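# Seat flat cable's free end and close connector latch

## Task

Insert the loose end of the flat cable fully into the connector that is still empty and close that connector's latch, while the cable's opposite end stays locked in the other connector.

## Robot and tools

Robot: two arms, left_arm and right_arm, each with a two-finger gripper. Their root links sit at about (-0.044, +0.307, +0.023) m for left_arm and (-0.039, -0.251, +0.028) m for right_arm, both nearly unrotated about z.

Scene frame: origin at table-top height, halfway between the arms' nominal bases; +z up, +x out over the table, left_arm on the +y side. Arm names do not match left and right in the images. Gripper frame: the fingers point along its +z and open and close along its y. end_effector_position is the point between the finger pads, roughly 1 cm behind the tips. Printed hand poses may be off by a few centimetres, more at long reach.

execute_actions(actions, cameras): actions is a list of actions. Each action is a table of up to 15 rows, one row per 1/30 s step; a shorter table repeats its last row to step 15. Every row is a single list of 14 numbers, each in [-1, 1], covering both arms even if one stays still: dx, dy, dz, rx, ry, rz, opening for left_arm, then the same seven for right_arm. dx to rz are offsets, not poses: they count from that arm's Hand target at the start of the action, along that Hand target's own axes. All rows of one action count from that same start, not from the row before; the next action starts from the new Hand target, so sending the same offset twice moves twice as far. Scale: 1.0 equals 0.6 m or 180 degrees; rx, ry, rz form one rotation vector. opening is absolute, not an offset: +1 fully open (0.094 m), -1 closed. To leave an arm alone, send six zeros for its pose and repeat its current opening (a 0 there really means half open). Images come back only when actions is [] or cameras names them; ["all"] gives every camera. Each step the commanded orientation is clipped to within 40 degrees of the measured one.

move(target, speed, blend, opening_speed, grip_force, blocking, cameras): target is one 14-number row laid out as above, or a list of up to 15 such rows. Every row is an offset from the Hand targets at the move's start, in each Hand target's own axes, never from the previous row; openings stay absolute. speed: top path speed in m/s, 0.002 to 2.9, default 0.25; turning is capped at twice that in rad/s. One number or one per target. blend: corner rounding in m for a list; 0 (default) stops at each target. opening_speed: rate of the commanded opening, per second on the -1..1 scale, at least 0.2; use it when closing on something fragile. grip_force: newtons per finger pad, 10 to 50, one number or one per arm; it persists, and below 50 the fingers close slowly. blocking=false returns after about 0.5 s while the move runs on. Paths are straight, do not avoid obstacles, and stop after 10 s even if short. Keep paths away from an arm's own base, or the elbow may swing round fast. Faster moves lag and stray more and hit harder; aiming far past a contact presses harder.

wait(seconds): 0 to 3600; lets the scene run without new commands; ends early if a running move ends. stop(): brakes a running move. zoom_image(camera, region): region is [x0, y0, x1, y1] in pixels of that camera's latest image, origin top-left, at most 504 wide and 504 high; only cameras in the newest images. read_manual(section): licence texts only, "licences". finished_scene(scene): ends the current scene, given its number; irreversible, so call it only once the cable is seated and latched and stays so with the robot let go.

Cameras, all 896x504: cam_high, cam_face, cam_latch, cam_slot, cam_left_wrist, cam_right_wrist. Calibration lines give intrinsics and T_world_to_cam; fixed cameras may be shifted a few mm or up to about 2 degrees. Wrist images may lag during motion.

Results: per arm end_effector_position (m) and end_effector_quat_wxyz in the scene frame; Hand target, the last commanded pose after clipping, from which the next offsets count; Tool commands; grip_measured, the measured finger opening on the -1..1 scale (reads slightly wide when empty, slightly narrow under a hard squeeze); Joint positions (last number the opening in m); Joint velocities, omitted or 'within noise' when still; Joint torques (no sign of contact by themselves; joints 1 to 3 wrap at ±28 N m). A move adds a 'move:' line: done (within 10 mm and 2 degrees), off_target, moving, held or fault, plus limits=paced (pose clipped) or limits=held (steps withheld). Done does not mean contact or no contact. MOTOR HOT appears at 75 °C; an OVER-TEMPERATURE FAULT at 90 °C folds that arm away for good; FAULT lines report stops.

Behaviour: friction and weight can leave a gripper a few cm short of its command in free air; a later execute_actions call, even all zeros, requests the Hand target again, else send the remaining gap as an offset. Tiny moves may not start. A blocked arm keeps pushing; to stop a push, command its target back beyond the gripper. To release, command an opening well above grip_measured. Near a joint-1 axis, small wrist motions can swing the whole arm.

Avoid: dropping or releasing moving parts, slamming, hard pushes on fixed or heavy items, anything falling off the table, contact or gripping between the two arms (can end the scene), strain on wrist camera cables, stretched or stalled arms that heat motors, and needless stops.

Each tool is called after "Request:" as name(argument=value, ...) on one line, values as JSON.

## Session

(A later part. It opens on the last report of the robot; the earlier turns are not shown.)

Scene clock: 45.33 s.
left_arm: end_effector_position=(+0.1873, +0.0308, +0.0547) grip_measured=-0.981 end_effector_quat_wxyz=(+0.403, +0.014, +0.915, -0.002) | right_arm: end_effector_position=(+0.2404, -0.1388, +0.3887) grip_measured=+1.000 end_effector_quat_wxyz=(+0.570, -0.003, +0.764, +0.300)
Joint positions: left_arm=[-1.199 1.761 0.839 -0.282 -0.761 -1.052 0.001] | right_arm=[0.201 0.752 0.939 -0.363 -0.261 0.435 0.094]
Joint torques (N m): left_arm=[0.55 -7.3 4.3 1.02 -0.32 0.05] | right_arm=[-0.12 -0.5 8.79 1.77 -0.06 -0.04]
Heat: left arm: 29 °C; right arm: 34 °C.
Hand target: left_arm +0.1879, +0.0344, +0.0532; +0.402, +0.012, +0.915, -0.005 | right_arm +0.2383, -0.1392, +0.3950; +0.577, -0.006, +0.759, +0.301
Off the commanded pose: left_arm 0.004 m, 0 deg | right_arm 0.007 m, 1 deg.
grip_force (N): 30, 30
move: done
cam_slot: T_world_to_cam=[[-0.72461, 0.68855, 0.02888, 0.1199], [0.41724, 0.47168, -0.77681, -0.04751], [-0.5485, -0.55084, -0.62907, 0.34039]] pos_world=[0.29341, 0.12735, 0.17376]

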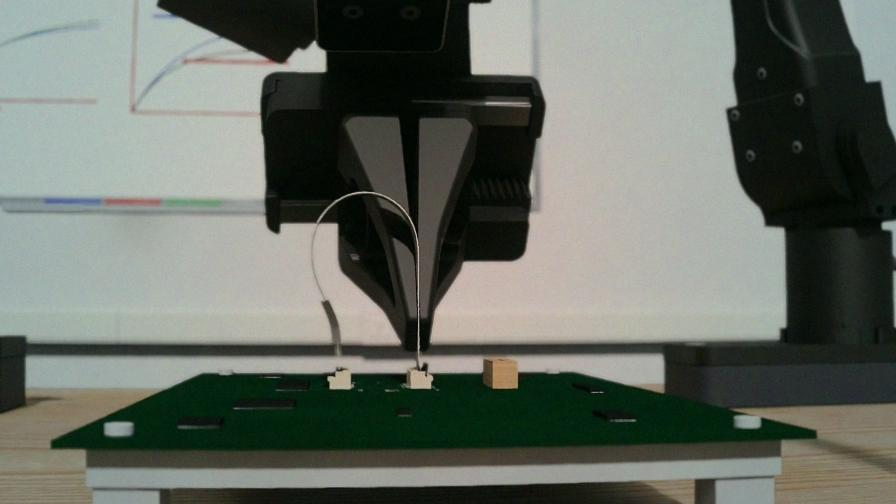

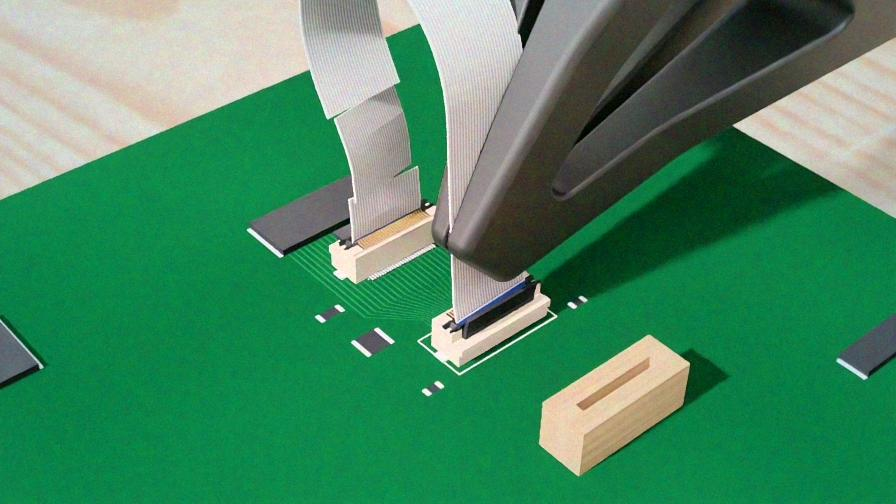

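Request:
move(target=[[0.003,0.008,0.003,0,0,0,-1,0,0,0,0,0,0,1]], speed=0.05, cameras=["cam_latch","cam_slot"])

Request:
zoom_image(camera="cam_latch", region=[360, 260, 520, 400])

Request:
zoom_image(camera="cam_slot", region=[360, 200, 620, 400])

Scene clock: 46.63 s.
left_arm: end_effector_position=(+0.1871, +0.0316, +0.0543) grip_measured=-0.981 end_effector_quat_wxyz=(+0.406, +0.013, +0.914, -0.010) | right_arm: end_effector_position=(+0.2404, -0.1388, +0.3887) grip_measured=+1.000 end_effector_quat_wxyz=(+0.570, -0.003, +0.764, +0.300)
Joint positions: left_arm=[-1.199 1.75 0.815 -0.247 -0.762 -1.045 0.001] | right_arm=[0.201 0.752 0.939 -0.363 -0.261 0.435 0.094]
Joint torques (N m): left_arm=[1.03 -7.08 4.08 0.93 -0.27 0.05] | right_arm=[-0.09 -0.47 8.81 1.77 -0.07 -0.03]
Heat: left arm: 29 °C; right arm: 34 °C.
Hand target: left_arm +0.1881, +0.0392, +0.0507; +0.402, +0.012, +0.915, -0.005 | right_arm +0.2383, -0.1392, +0.3950; +0.577, -0.006, +0.759, +0.301
Off the commanded pose: left_arm 0.008 m, 1 deg | right_arm 0.007 m, 1 deg.
grip_force (N): 30, 30
move: done
cam_slot: T_world_to_cam=[[-0.72461, 0.68855, 0.02888, 0.1199], [0.41724, 0.47168, -0.77681, -0.04751], [-0.5485, -0.55084, -0.62907, 0.34039]] pos_world=[0.29341, 0.12735, 0.17376]

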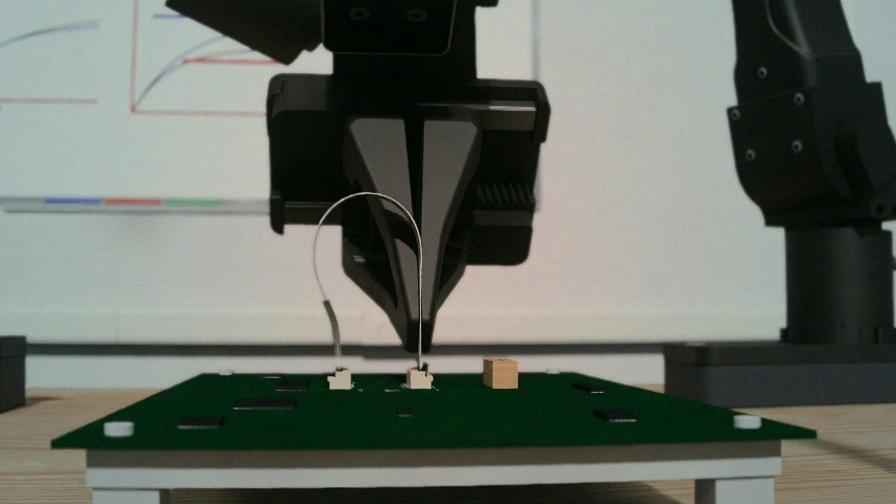

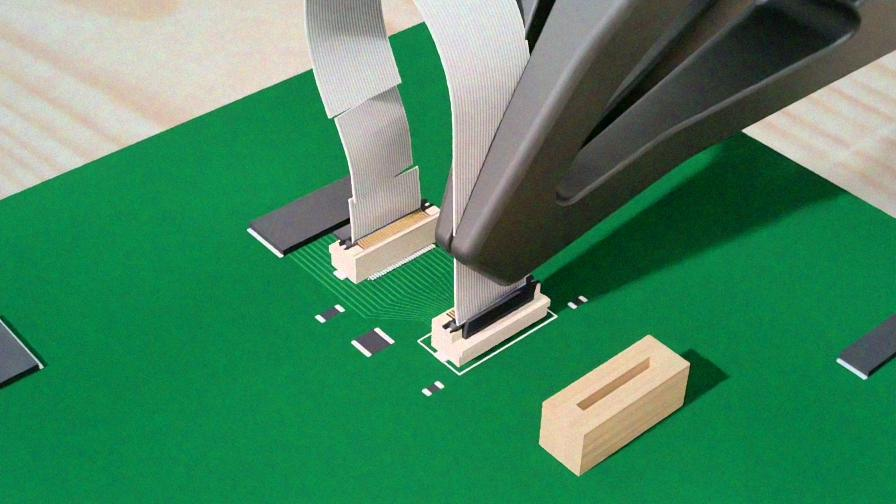

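Scaled by 3.150 from the camera's image (finer frame: 1280x720).

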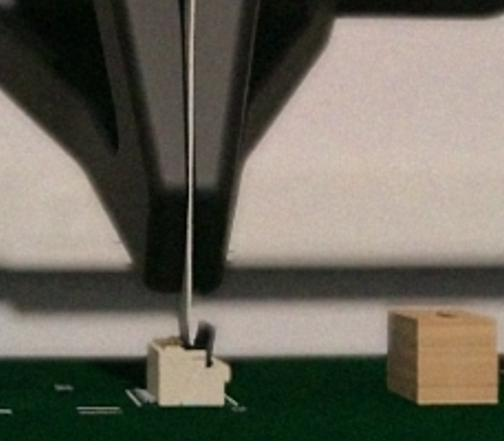

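Scaled by 1.938 from the camera's image (finer frame: 1280x720).

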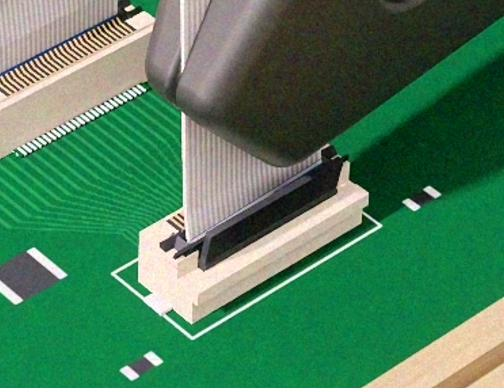

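Request:
move(target=[[0,0,0,0,0,0,-0.88,0,0,0,0,0,0,1]], opening_speed=0.4, cameras=["cam_latch","cam_slot"])

Request:
zoom_image(camera="cam_latch", region=[360, 260, 520, 400])

Request:
zoom_image(camera="cam_slot", region=[360, 200, 620, 400])

Scene clock: 48.83 s.
left_arm: end_effector_position=(+0.1867, +0.0335, +0.0504) grip_measured=-0.883 end_effector_quat_wxyz=(+0.398, +0.012, +0.917, -0.011) | right_arm: end_effector_position=(+0.2404, -0.1388, +0.3887) grip_measured=+1.000 end_effector_quat_wxyz=(+0.570, -0.003, +0.764, +0.300)
Joint positions: left_arm=[-1.19 1.75 0.808 -0.242 -0.742 -1.045 0.006] | right_arm=[0.201 0.752 0.939 -0.363 -0.261 0.435 0.094]
Joint torques (N m): left_arm=[0.42 -7.08 4.77 0.88 -0.46 0.04] | right_arm=[-0.13 -0.51 8.8 1.75 -0.07 -0.04]
Heat: left arm: 29 °C; right arm: 34 °C.
Hand target: left_arm +0.1881, +0.0392, +0.0507; +0.402, +0.012, +0.915, -0.005 | right_arm +0.2383, -0.1392, +0.3950; +0.577, -0.006, +0.759, +0.301
Off the commanded pose: left_arm 0.006 m, 1 deg | right_arm 0.007 m, 1 deg.
grip_force (N): 30, 30
move: done
cam_slot: T_world_to_cam=[[-0.72461, 0.68855, 0.02888, 0.1199], [0.41724, 0.47168, -0.77681, -0.04751], [-0.5485, -0.55084, -0.62907, 0.34039]] pos_world=[0.29341, 0.12735, 0.17376]

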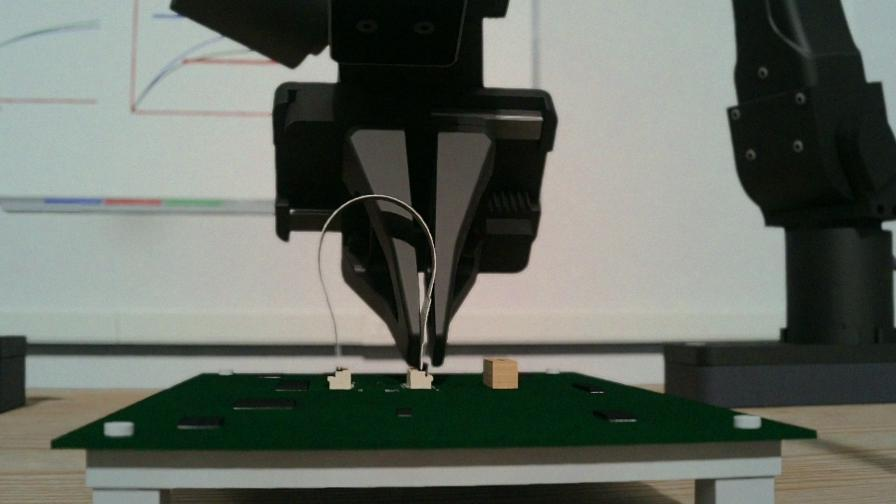

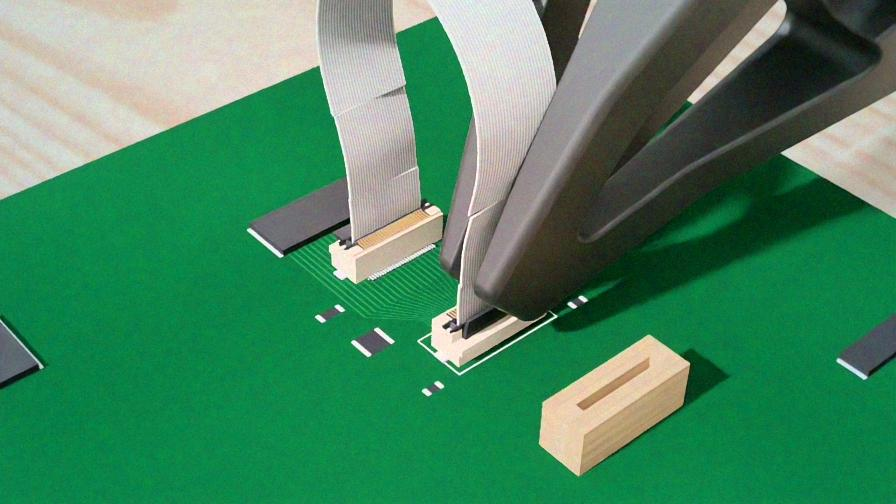

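Scaled by 3.150 from the camera's image (finer frame: 1280x720).

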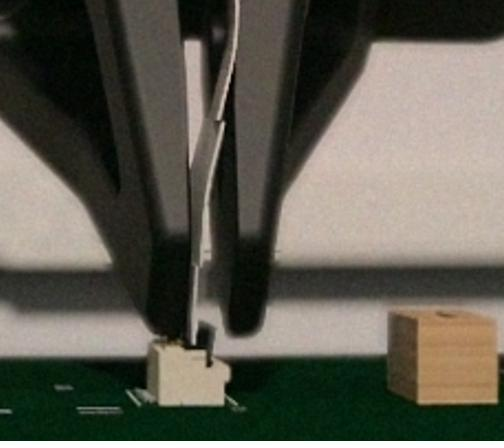

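Scaled by 1.938 from the camera's image (finer frame: 1280x720).

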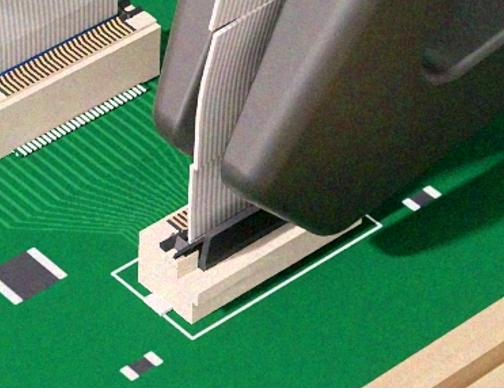

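Request:
move(target=[[-0.0072,0.004,-0.0815,0,0,0,-0.88,0,0,0,0,0,0,1],[-0.0072,-0.0013,-0.0815,0,0,0,-1,0,0,0,0,0,0,1],[-0.0072,-0.0013,-0.0065,0,0,0,-1,0,0,0,0,0,0,1]], speed=0.08, cameras=["cam_latch","cam_slot"])

Request:
zoom_image(camera="cam_latch", region=[360, 260, 520, 400])

Request:
zoom_image(camera="cam_slot", region=[360, 200, 620, 400])

Scene clock: 54.40 s.
left_arm: end_effector_position=(+0.1867, +0.0339, +0.0608) grip_measured=-0.986 end_effector_quat_wxyz=(+0.398, +0.011, +0.917, -0.012) | right_arm: end_effector_position=(+0.2404, -0.1388, +0.3887) grip_measured=+1.000 end_effector_quat_wxyz=(+0.570, -0.003, +0.764, +0.300)
Joint positions: left_arm=[-1.19 1.721 0.824 -0.287 -0.742 -1.047 0.001] | right_arm=[0.201 0.752 0.939 -0.363 -0.261 0.435 0.094]
Joint torques (N m): left_arm=[0.32 -5.76 4.68 1.04 -0.47 0.05] | right_arm=[-0.06 -0.49 8.77 1.76 -0.06 -0.02]
Heat: left arm: 29 °C; right arm: 34 °C.
Hand target: left_arm +0.1881, +0.0384, +0.0564; +0.402, +0.012, +0.915, -0.005 | right_arm +0.2383, -0.1392, +0.3950; +0.577, -0.006, +0.759, +0.301
Off the commanded pose: left_arm 0.006 m, 1 deg | right_arm 0.007 m, 1 deg.
grip_force (N): 30, 30
move: done; target 2's new opening was sent with left_arm's hand 0.019 m and 3 deg from that target
cam_slot: T_world_to_cam=[[-0.72461, 0.68855, 0.02888, 0.1199], [0.41724, 0.47168, -0.77681, -0.04751], [-0.5485, -0.55084, -0.62907, 0.34039]] pos_world=[0.29341, 0.12735, 0.17376]

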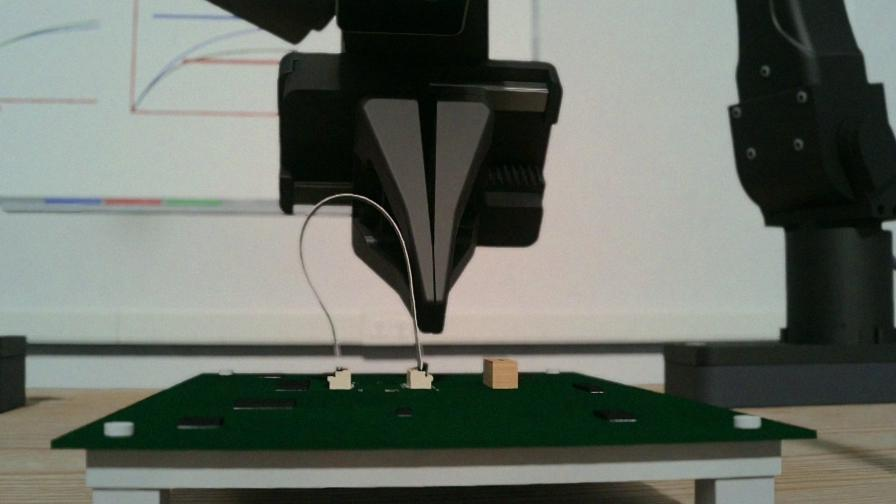

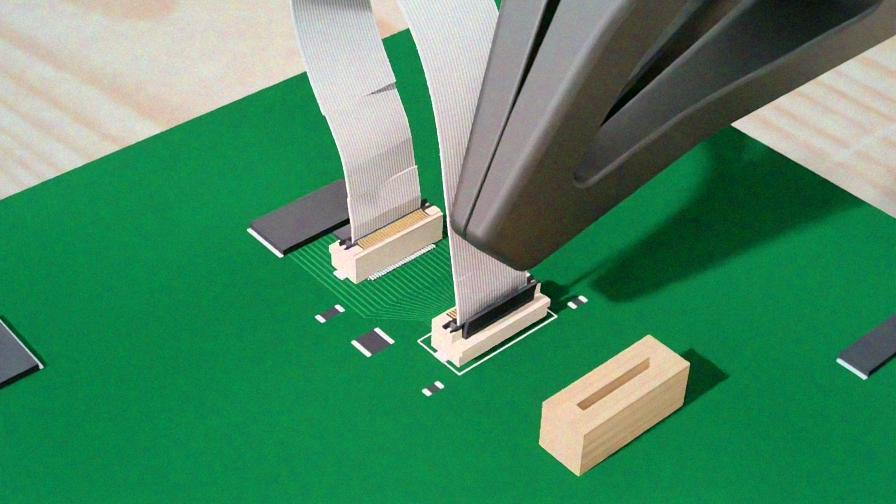

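Scaled by 3.150 from the camera's image (finer frame: 1280x720).

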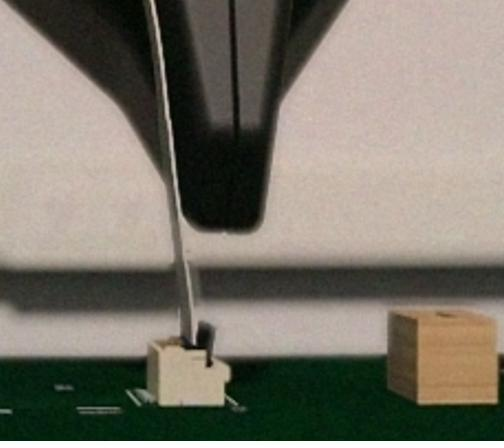

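Scaled by 1.938 from the camera's image (finer frame: 1280x720).

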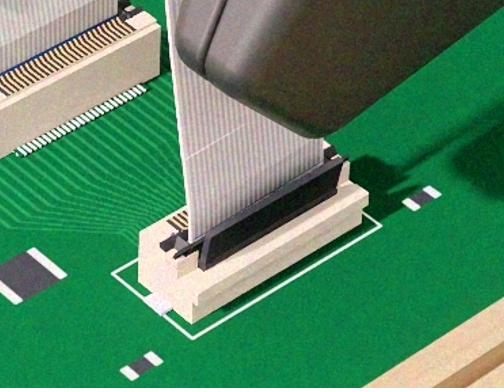

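Request:
move(target=[[0.008,-0.01,0.0073,0,0,0,-1,0,0,0,0,0,0,1]], speed=0.05, cameras=["cam_latch","cam_slot"])

Request:
zoom_image(camera="cam_latch", region=[360, 260, 520, 400])

Scene clock: 55.43 s.
left_arm: end_effector_position=(+0.1870, +0.0347, +0.0518) grip_measured=-0.986 end_effector_quat_wxyz=(+0.397, +0.014, +0.918, -0.002) | right_arm: end_effector_position=(+0.2404, -0.1388, +0.3887) grip_measured=+1.000 end_effector_quat_wxyz=(+0.570, -0.003, +0.764, +0.300)
Joint positions: left_arm=[-1.19 1.753 0.824 -0.275 -0.746 -1.047 0.001] | right_arm=[0.201 0.752 0.939 -0.363 -0.261 0.435 0.094]
Joint torques (N m): left_arm=[-0.24 -5.63 5.83 1.09 -0.44 -0.05] | right_arm=[-0.06 -0.46 8.83 1.76 -0.04 -0.04]
Heat: left arm: 29 °C; right arm: 34 °C.
Hand target: left_arm +0.1879, +0.0324, +0.0500; +0.402, +0.012, +0.915, -0.005 | right_arm +0.2383, -0.1392, +0.3950; +0.577, -0.006, +0.759, +0.301
Off the commanded pose: left_arm 0.003 m, 1 deg | right_arm 0.007 m, 1 deg.
grip_force (N): 30, 30
move: done
cam_slot: T_world_to_cam=[[-0.72461, 0.68855, 0.02888, 0.1199], [0.41724, 0.47168, -0.77681, -0.04751], [-0.5485, -0.55084, -0.62907, 0.34039]] pos_world=[0.29341, 0.12735, 0.17376]

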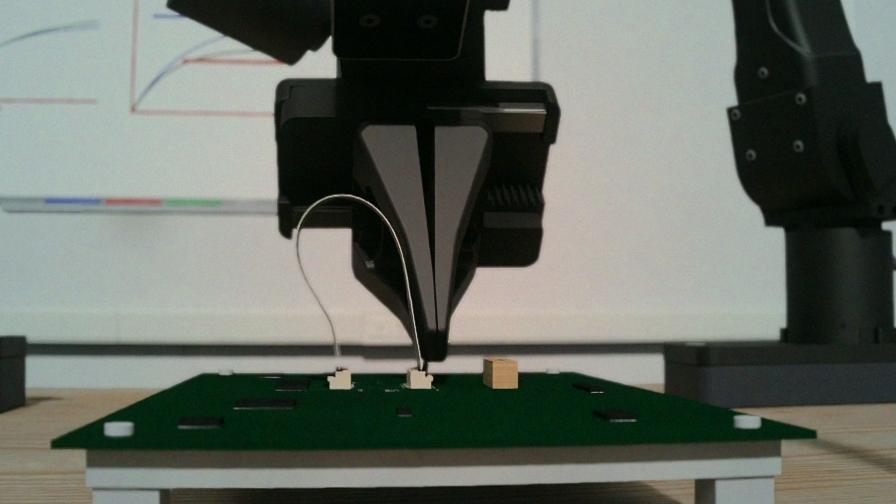

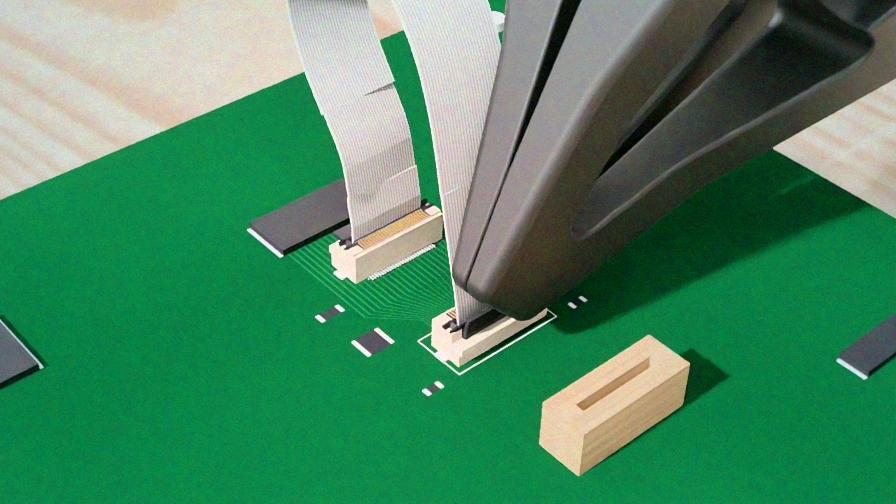

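Scaled by 3.150 from the camera's image (finer frame: 1280x720).

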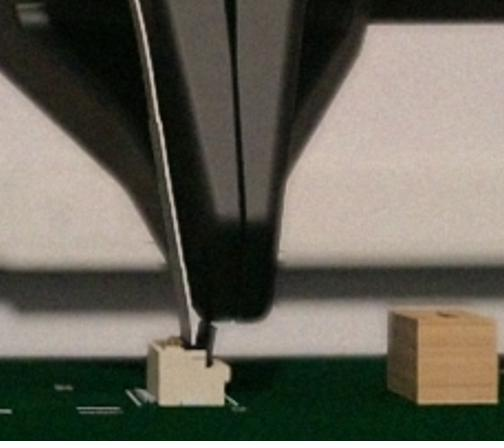

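Request:
move(target=[[0.004,-0.006,0.004,0,0,0,-1,0,0,0,0,0,0,1]], speed=0.04, cameras=["cam_latch","cam_slot"])

Request:
zoom_image(camera="cam_latch", region=[360, 260, 520, 400])

Request:
zoom_image(camera="cam_slot", region=[360, 200, 620, 400])

Scene clock: 56.80 s.
left_arm: end_effector_position=(+0.1884, +0.0356, +0.0515) grip_measured=-0.986 end_effector_quat_wxyz=(+0.405, +0.015, +0.914, +0.004) | right_arm: end_effector_position=(+0.2404, -0.1388, +0.3887) grip_measured=+1.000 end_effector_quat_wxyz=(+0.570, -0.003, +0.764, +0.300)
Joint positions: left_arm=[-1.194 1.765 0.824 -0.269 -0.77 -1.047 0.001] | right_arm=[0.201 0.752 0.939 -0.363 -0.261 0.435 0.094]
Joint torques (N m): left_arm=[-0.32 -4.94 6.65 1.1 -0.25 -0.09] | right_arm=[-0.1 -0.47 8.8 1.76 -0.05 -0.03]
Heat: left arm: 29 °C; right arm: 34 °C.
Hand target: left_arm +0.1879, +0.0288, +0.0466; +0.402, +0.012, +0.915, -0.005 | right_arm +0.2383, -0.1392, +0.3950; +0.577, -0.006, +0.759, +0.301
Off the commanded pose: left_arm 0.008 m, 1 deg | right_arm 0.007 m, 1 deg.
grip_force (N): 30, 30
move: done
cam_slot: T_world_to_cam=[[-0.72461, 0.68855, 0.02888, 0.1199], [0.41724, 0.47168, -0.77681, -0.04751], [-0.5485, -0.55084, -0.62907, 0.34039]] pos_world=[0.29341, 0.12735, 0.17376]

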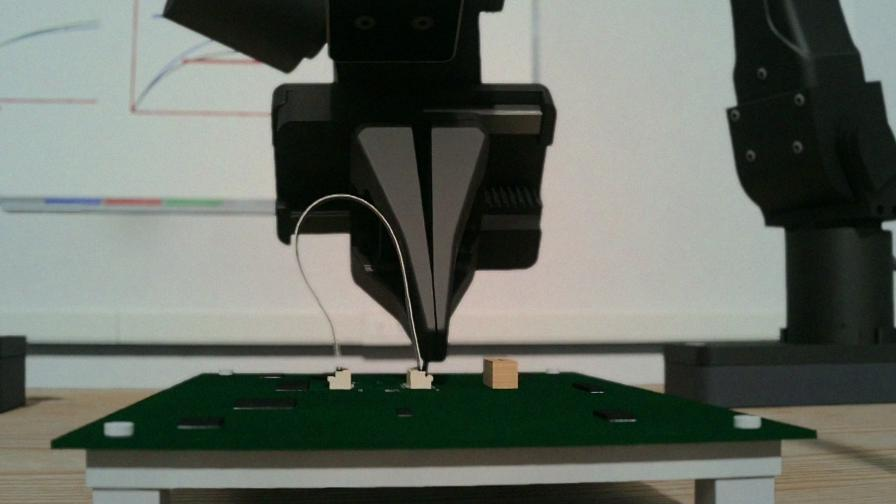

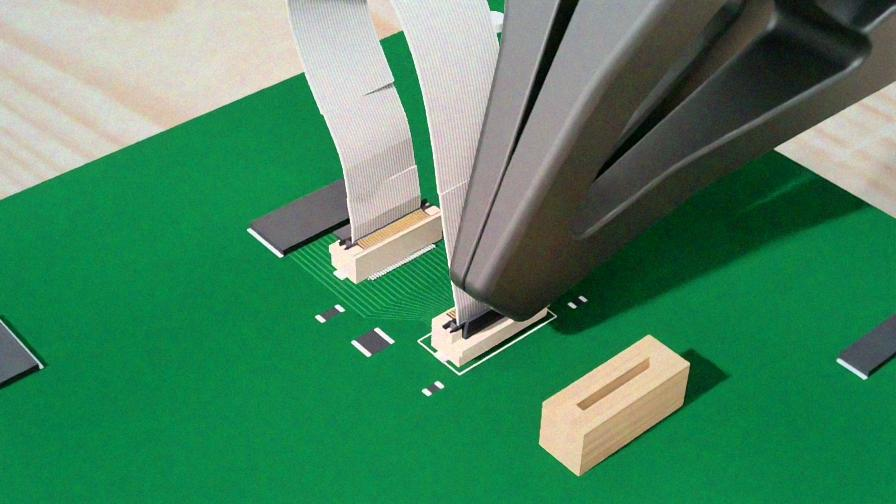

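Scaled by 3.150 from the camera's image (finer frame: 1280x720).

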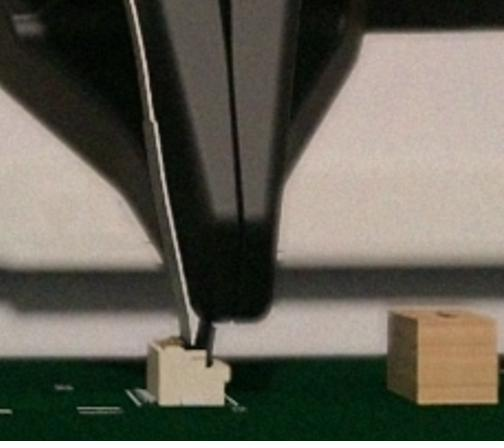

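Scaled by 1.938 from the camera's image (finer frame: 1280x720).

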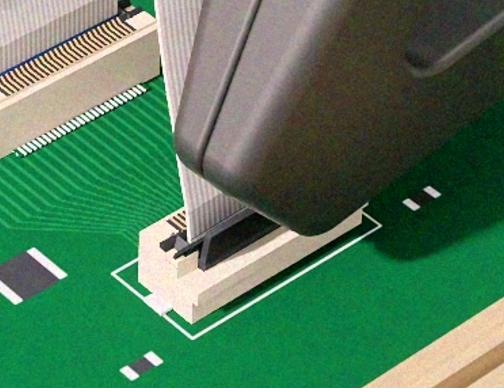

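Request:
move(target=[[0.002,0.025,0.002,0,0,0,-1,0,0,0,0,0,0,1]], speed=0.04, cameras=["cam_latch","cam_slot"])

Request:
zoom_image(camera="cam_latch", region=[360, 260, 520, 400])

Request:
zoom_image(camera="cam_slot", region=[360, 200, 620, 400])

Scene clock: 58.37 s.
left_arm: end_effector_position=(+0.1895, +0.0387, +0.0481) grip_measured=-0.986 end_effector_quat_wxyz=(+0.411, +0.011, +0.912, -0.004) | right_arm: end_effector_position=(+0.2404, -0.1388, +0.3887) grip_measured=+1.000 end_effector_quat_wxyz=(+0.570, -0.003, +0.764, +0.300)
Joint positions: left_arm=[-1.189 1.758 0.785 -0.208 -0.773 -1.038 0.001] | right_arm=[0.201 0.752 0.939 -0.363 -0.261 0.435 0.094]
Joint torques (N m): left_arm=[0.84 -7.42 4.12 0.91 -0.12 0.07] | right_arm=[-0.13 -0.46 8.81 1.75 -0.06 -0.03]
Heat: left arm: 29 °C; right arm: 34 °C.
Hand target: left_arm +0.1885, +0.0437, +0.0449; +0.402, +0.012, +0.915, -0.005 | right_arm +0.2383, -0.1392, +0.3950; +0.577, -0.006, +0.759, +0.301
Off the commanded pose: left_arm 0.006 m, 1 deg | right_arm 0.007 m, 1 deg.
grip_force (N): 30, 30
move: done
cam_slot: T_world_to_cam=[[-0.72461, 0.68855, 0.02888, 0.1199], [0.41724, 0.47168, -0.77681, -0.04751], [-0.5485, -0.55084, -0.62907, 0.34039]] pos_world=[0.29341, 0.12735, 0.17376]

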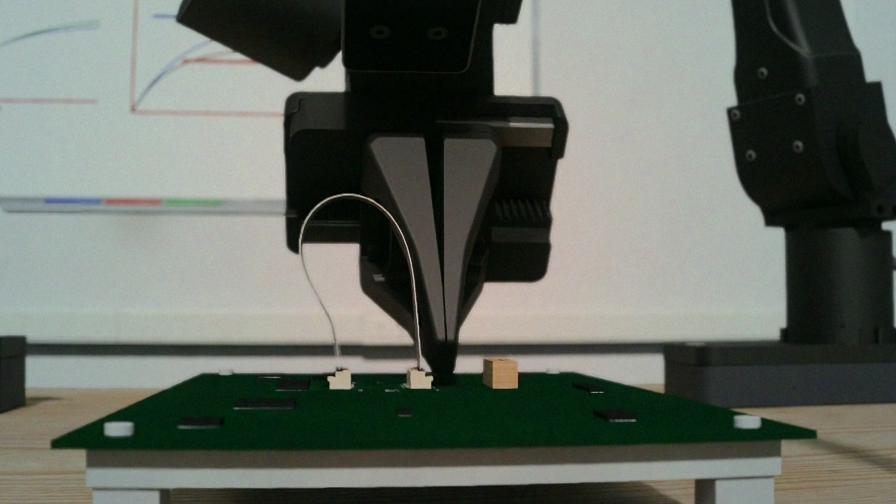

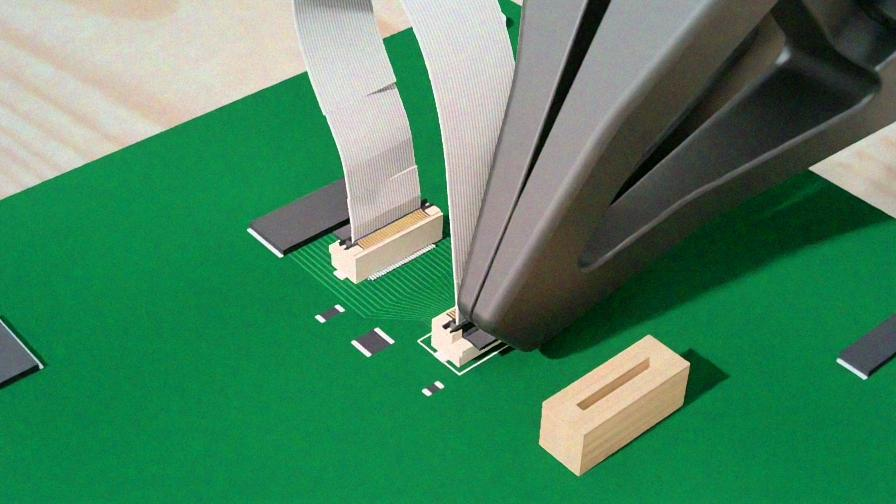

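Scaled by 3.150 from the camera's image (finer frame: 1280x720).

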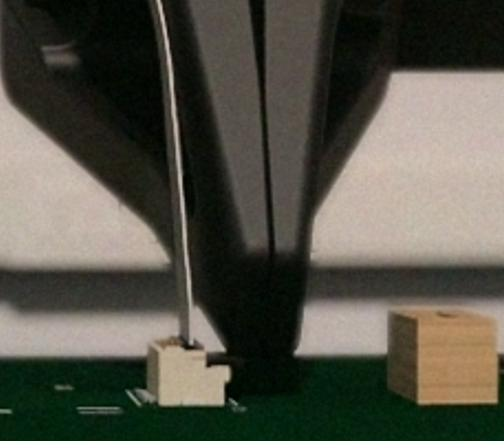

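Scaled by 1.938 from the camera's image (finer frame: 1280x720).

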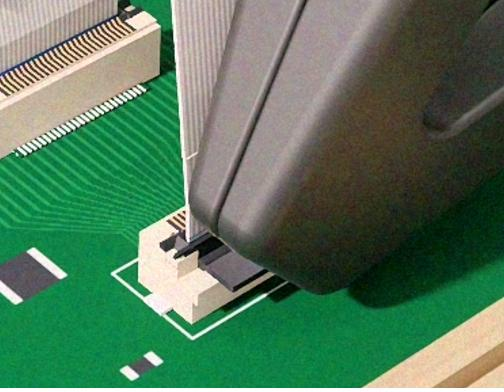

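Latch flipped flat. Retreat and inspect.

Request:
move(target=[[-0.01,0.01,-0.09,0,0,0,-1,0,0,0,0,0,0,1]], speed=0.08, cameras=["cam_latch","cam_slot"])

Request:
zoom_image(camera="cam_latch", region=[360, 260, 520, 400])

Request:
zoom_image(camera="cam_slot", region=[300, 150, 620, 400])

Scene clock: 60.53 s.
left_arm: end_effector_position=(+0.1491, +0.0574, +0.0687) grip_measured=-0.986 end_effector_quat_wxyz=(+0.385, +0.025, +0.923, +0.011) | right_arm: end_effector_position=(+0.2404, -0.1388, +0.3887) grip_measured=+1.000 end_effector_quat_wxyz=(+0.570, -0.003, +0.764, +0.300)
Joint positions: left_arm=[-1.291 1.621 0.785 -0.495 -0.761 -1.173 0.001] | right_arm=[0.201 0.752 0.939 -0.363 -0.261 0.435 0.094]
Joint torques (N m): left_arm=[-0.39 -7.75 8.49 0.5 -0.67 -0.13] | right_arm=[-0.1 -0.51 8.81 1.76 -0.05 -0.04]
Heat: left arm: 29 °C; right arm: 34 °C.
Hand target: left_arm +0.1529, +0.0506, +0.0859; +0.402, +0.012, +0.915, -0.006 | right_arm +0.2383, -0.1392, +0.3950; +0.577, -0.006, +0.759, +0.301
Off the commanded pose: left_arm 0.019 m, 3 deg | right_arm 0.007 m, 1 deg.
grip_force (N): 30, 30
move: off_target (left_arm)
cam_slot: T_world_to_cam=[[-0.72461, 0.68855, 0.02888, 0.1199], [0.41724, 0.47168, -0.77681, -0.04751], [-0.5485, -0.55084, -0.62907, 0.34039]] pos_world=[0.29341, 0.12735, 0.17376]

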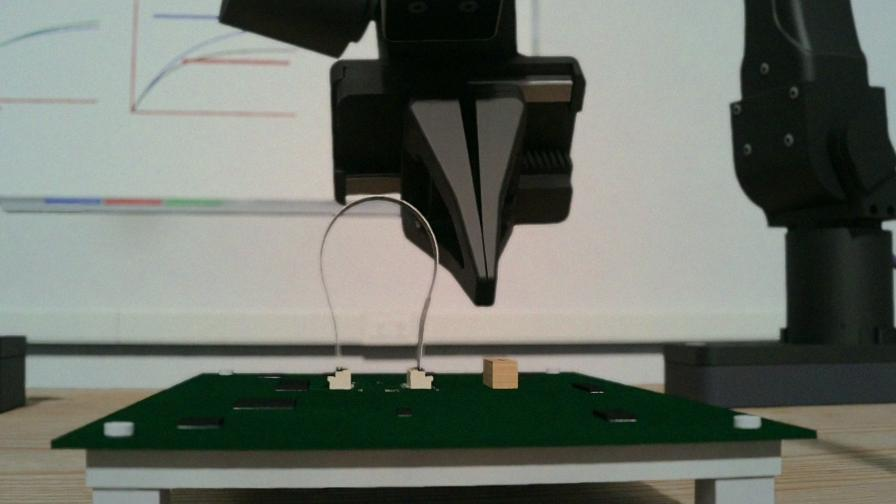

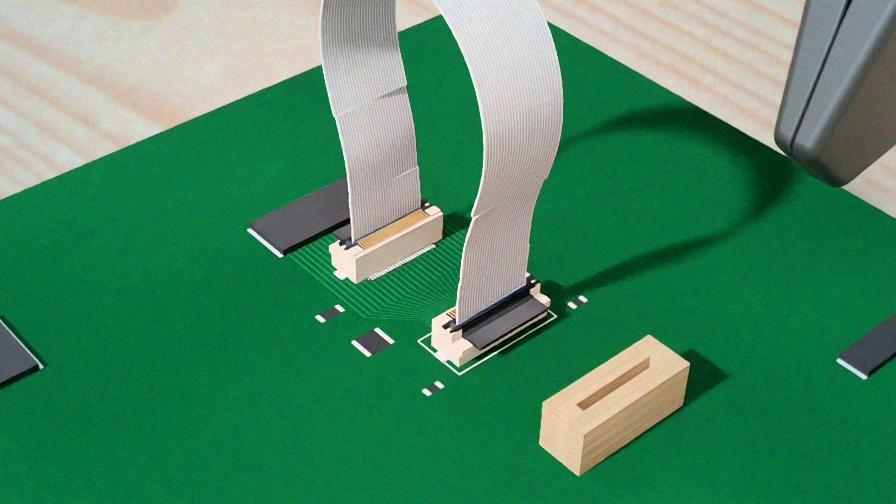

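Scaled by 3.150 from the camera's image (finer frame: 1280x720).

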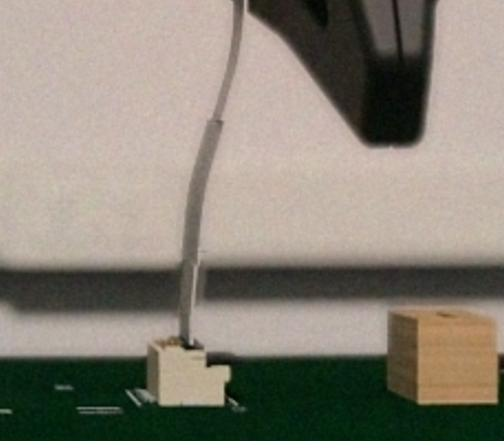

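Scaled by 1.575 from the camera's image (finer frame: 1280x720).

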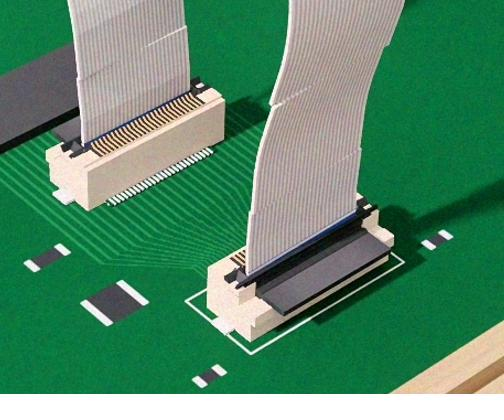

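Request:
finished_scene(scene=2)

The scene is finished: the task was done.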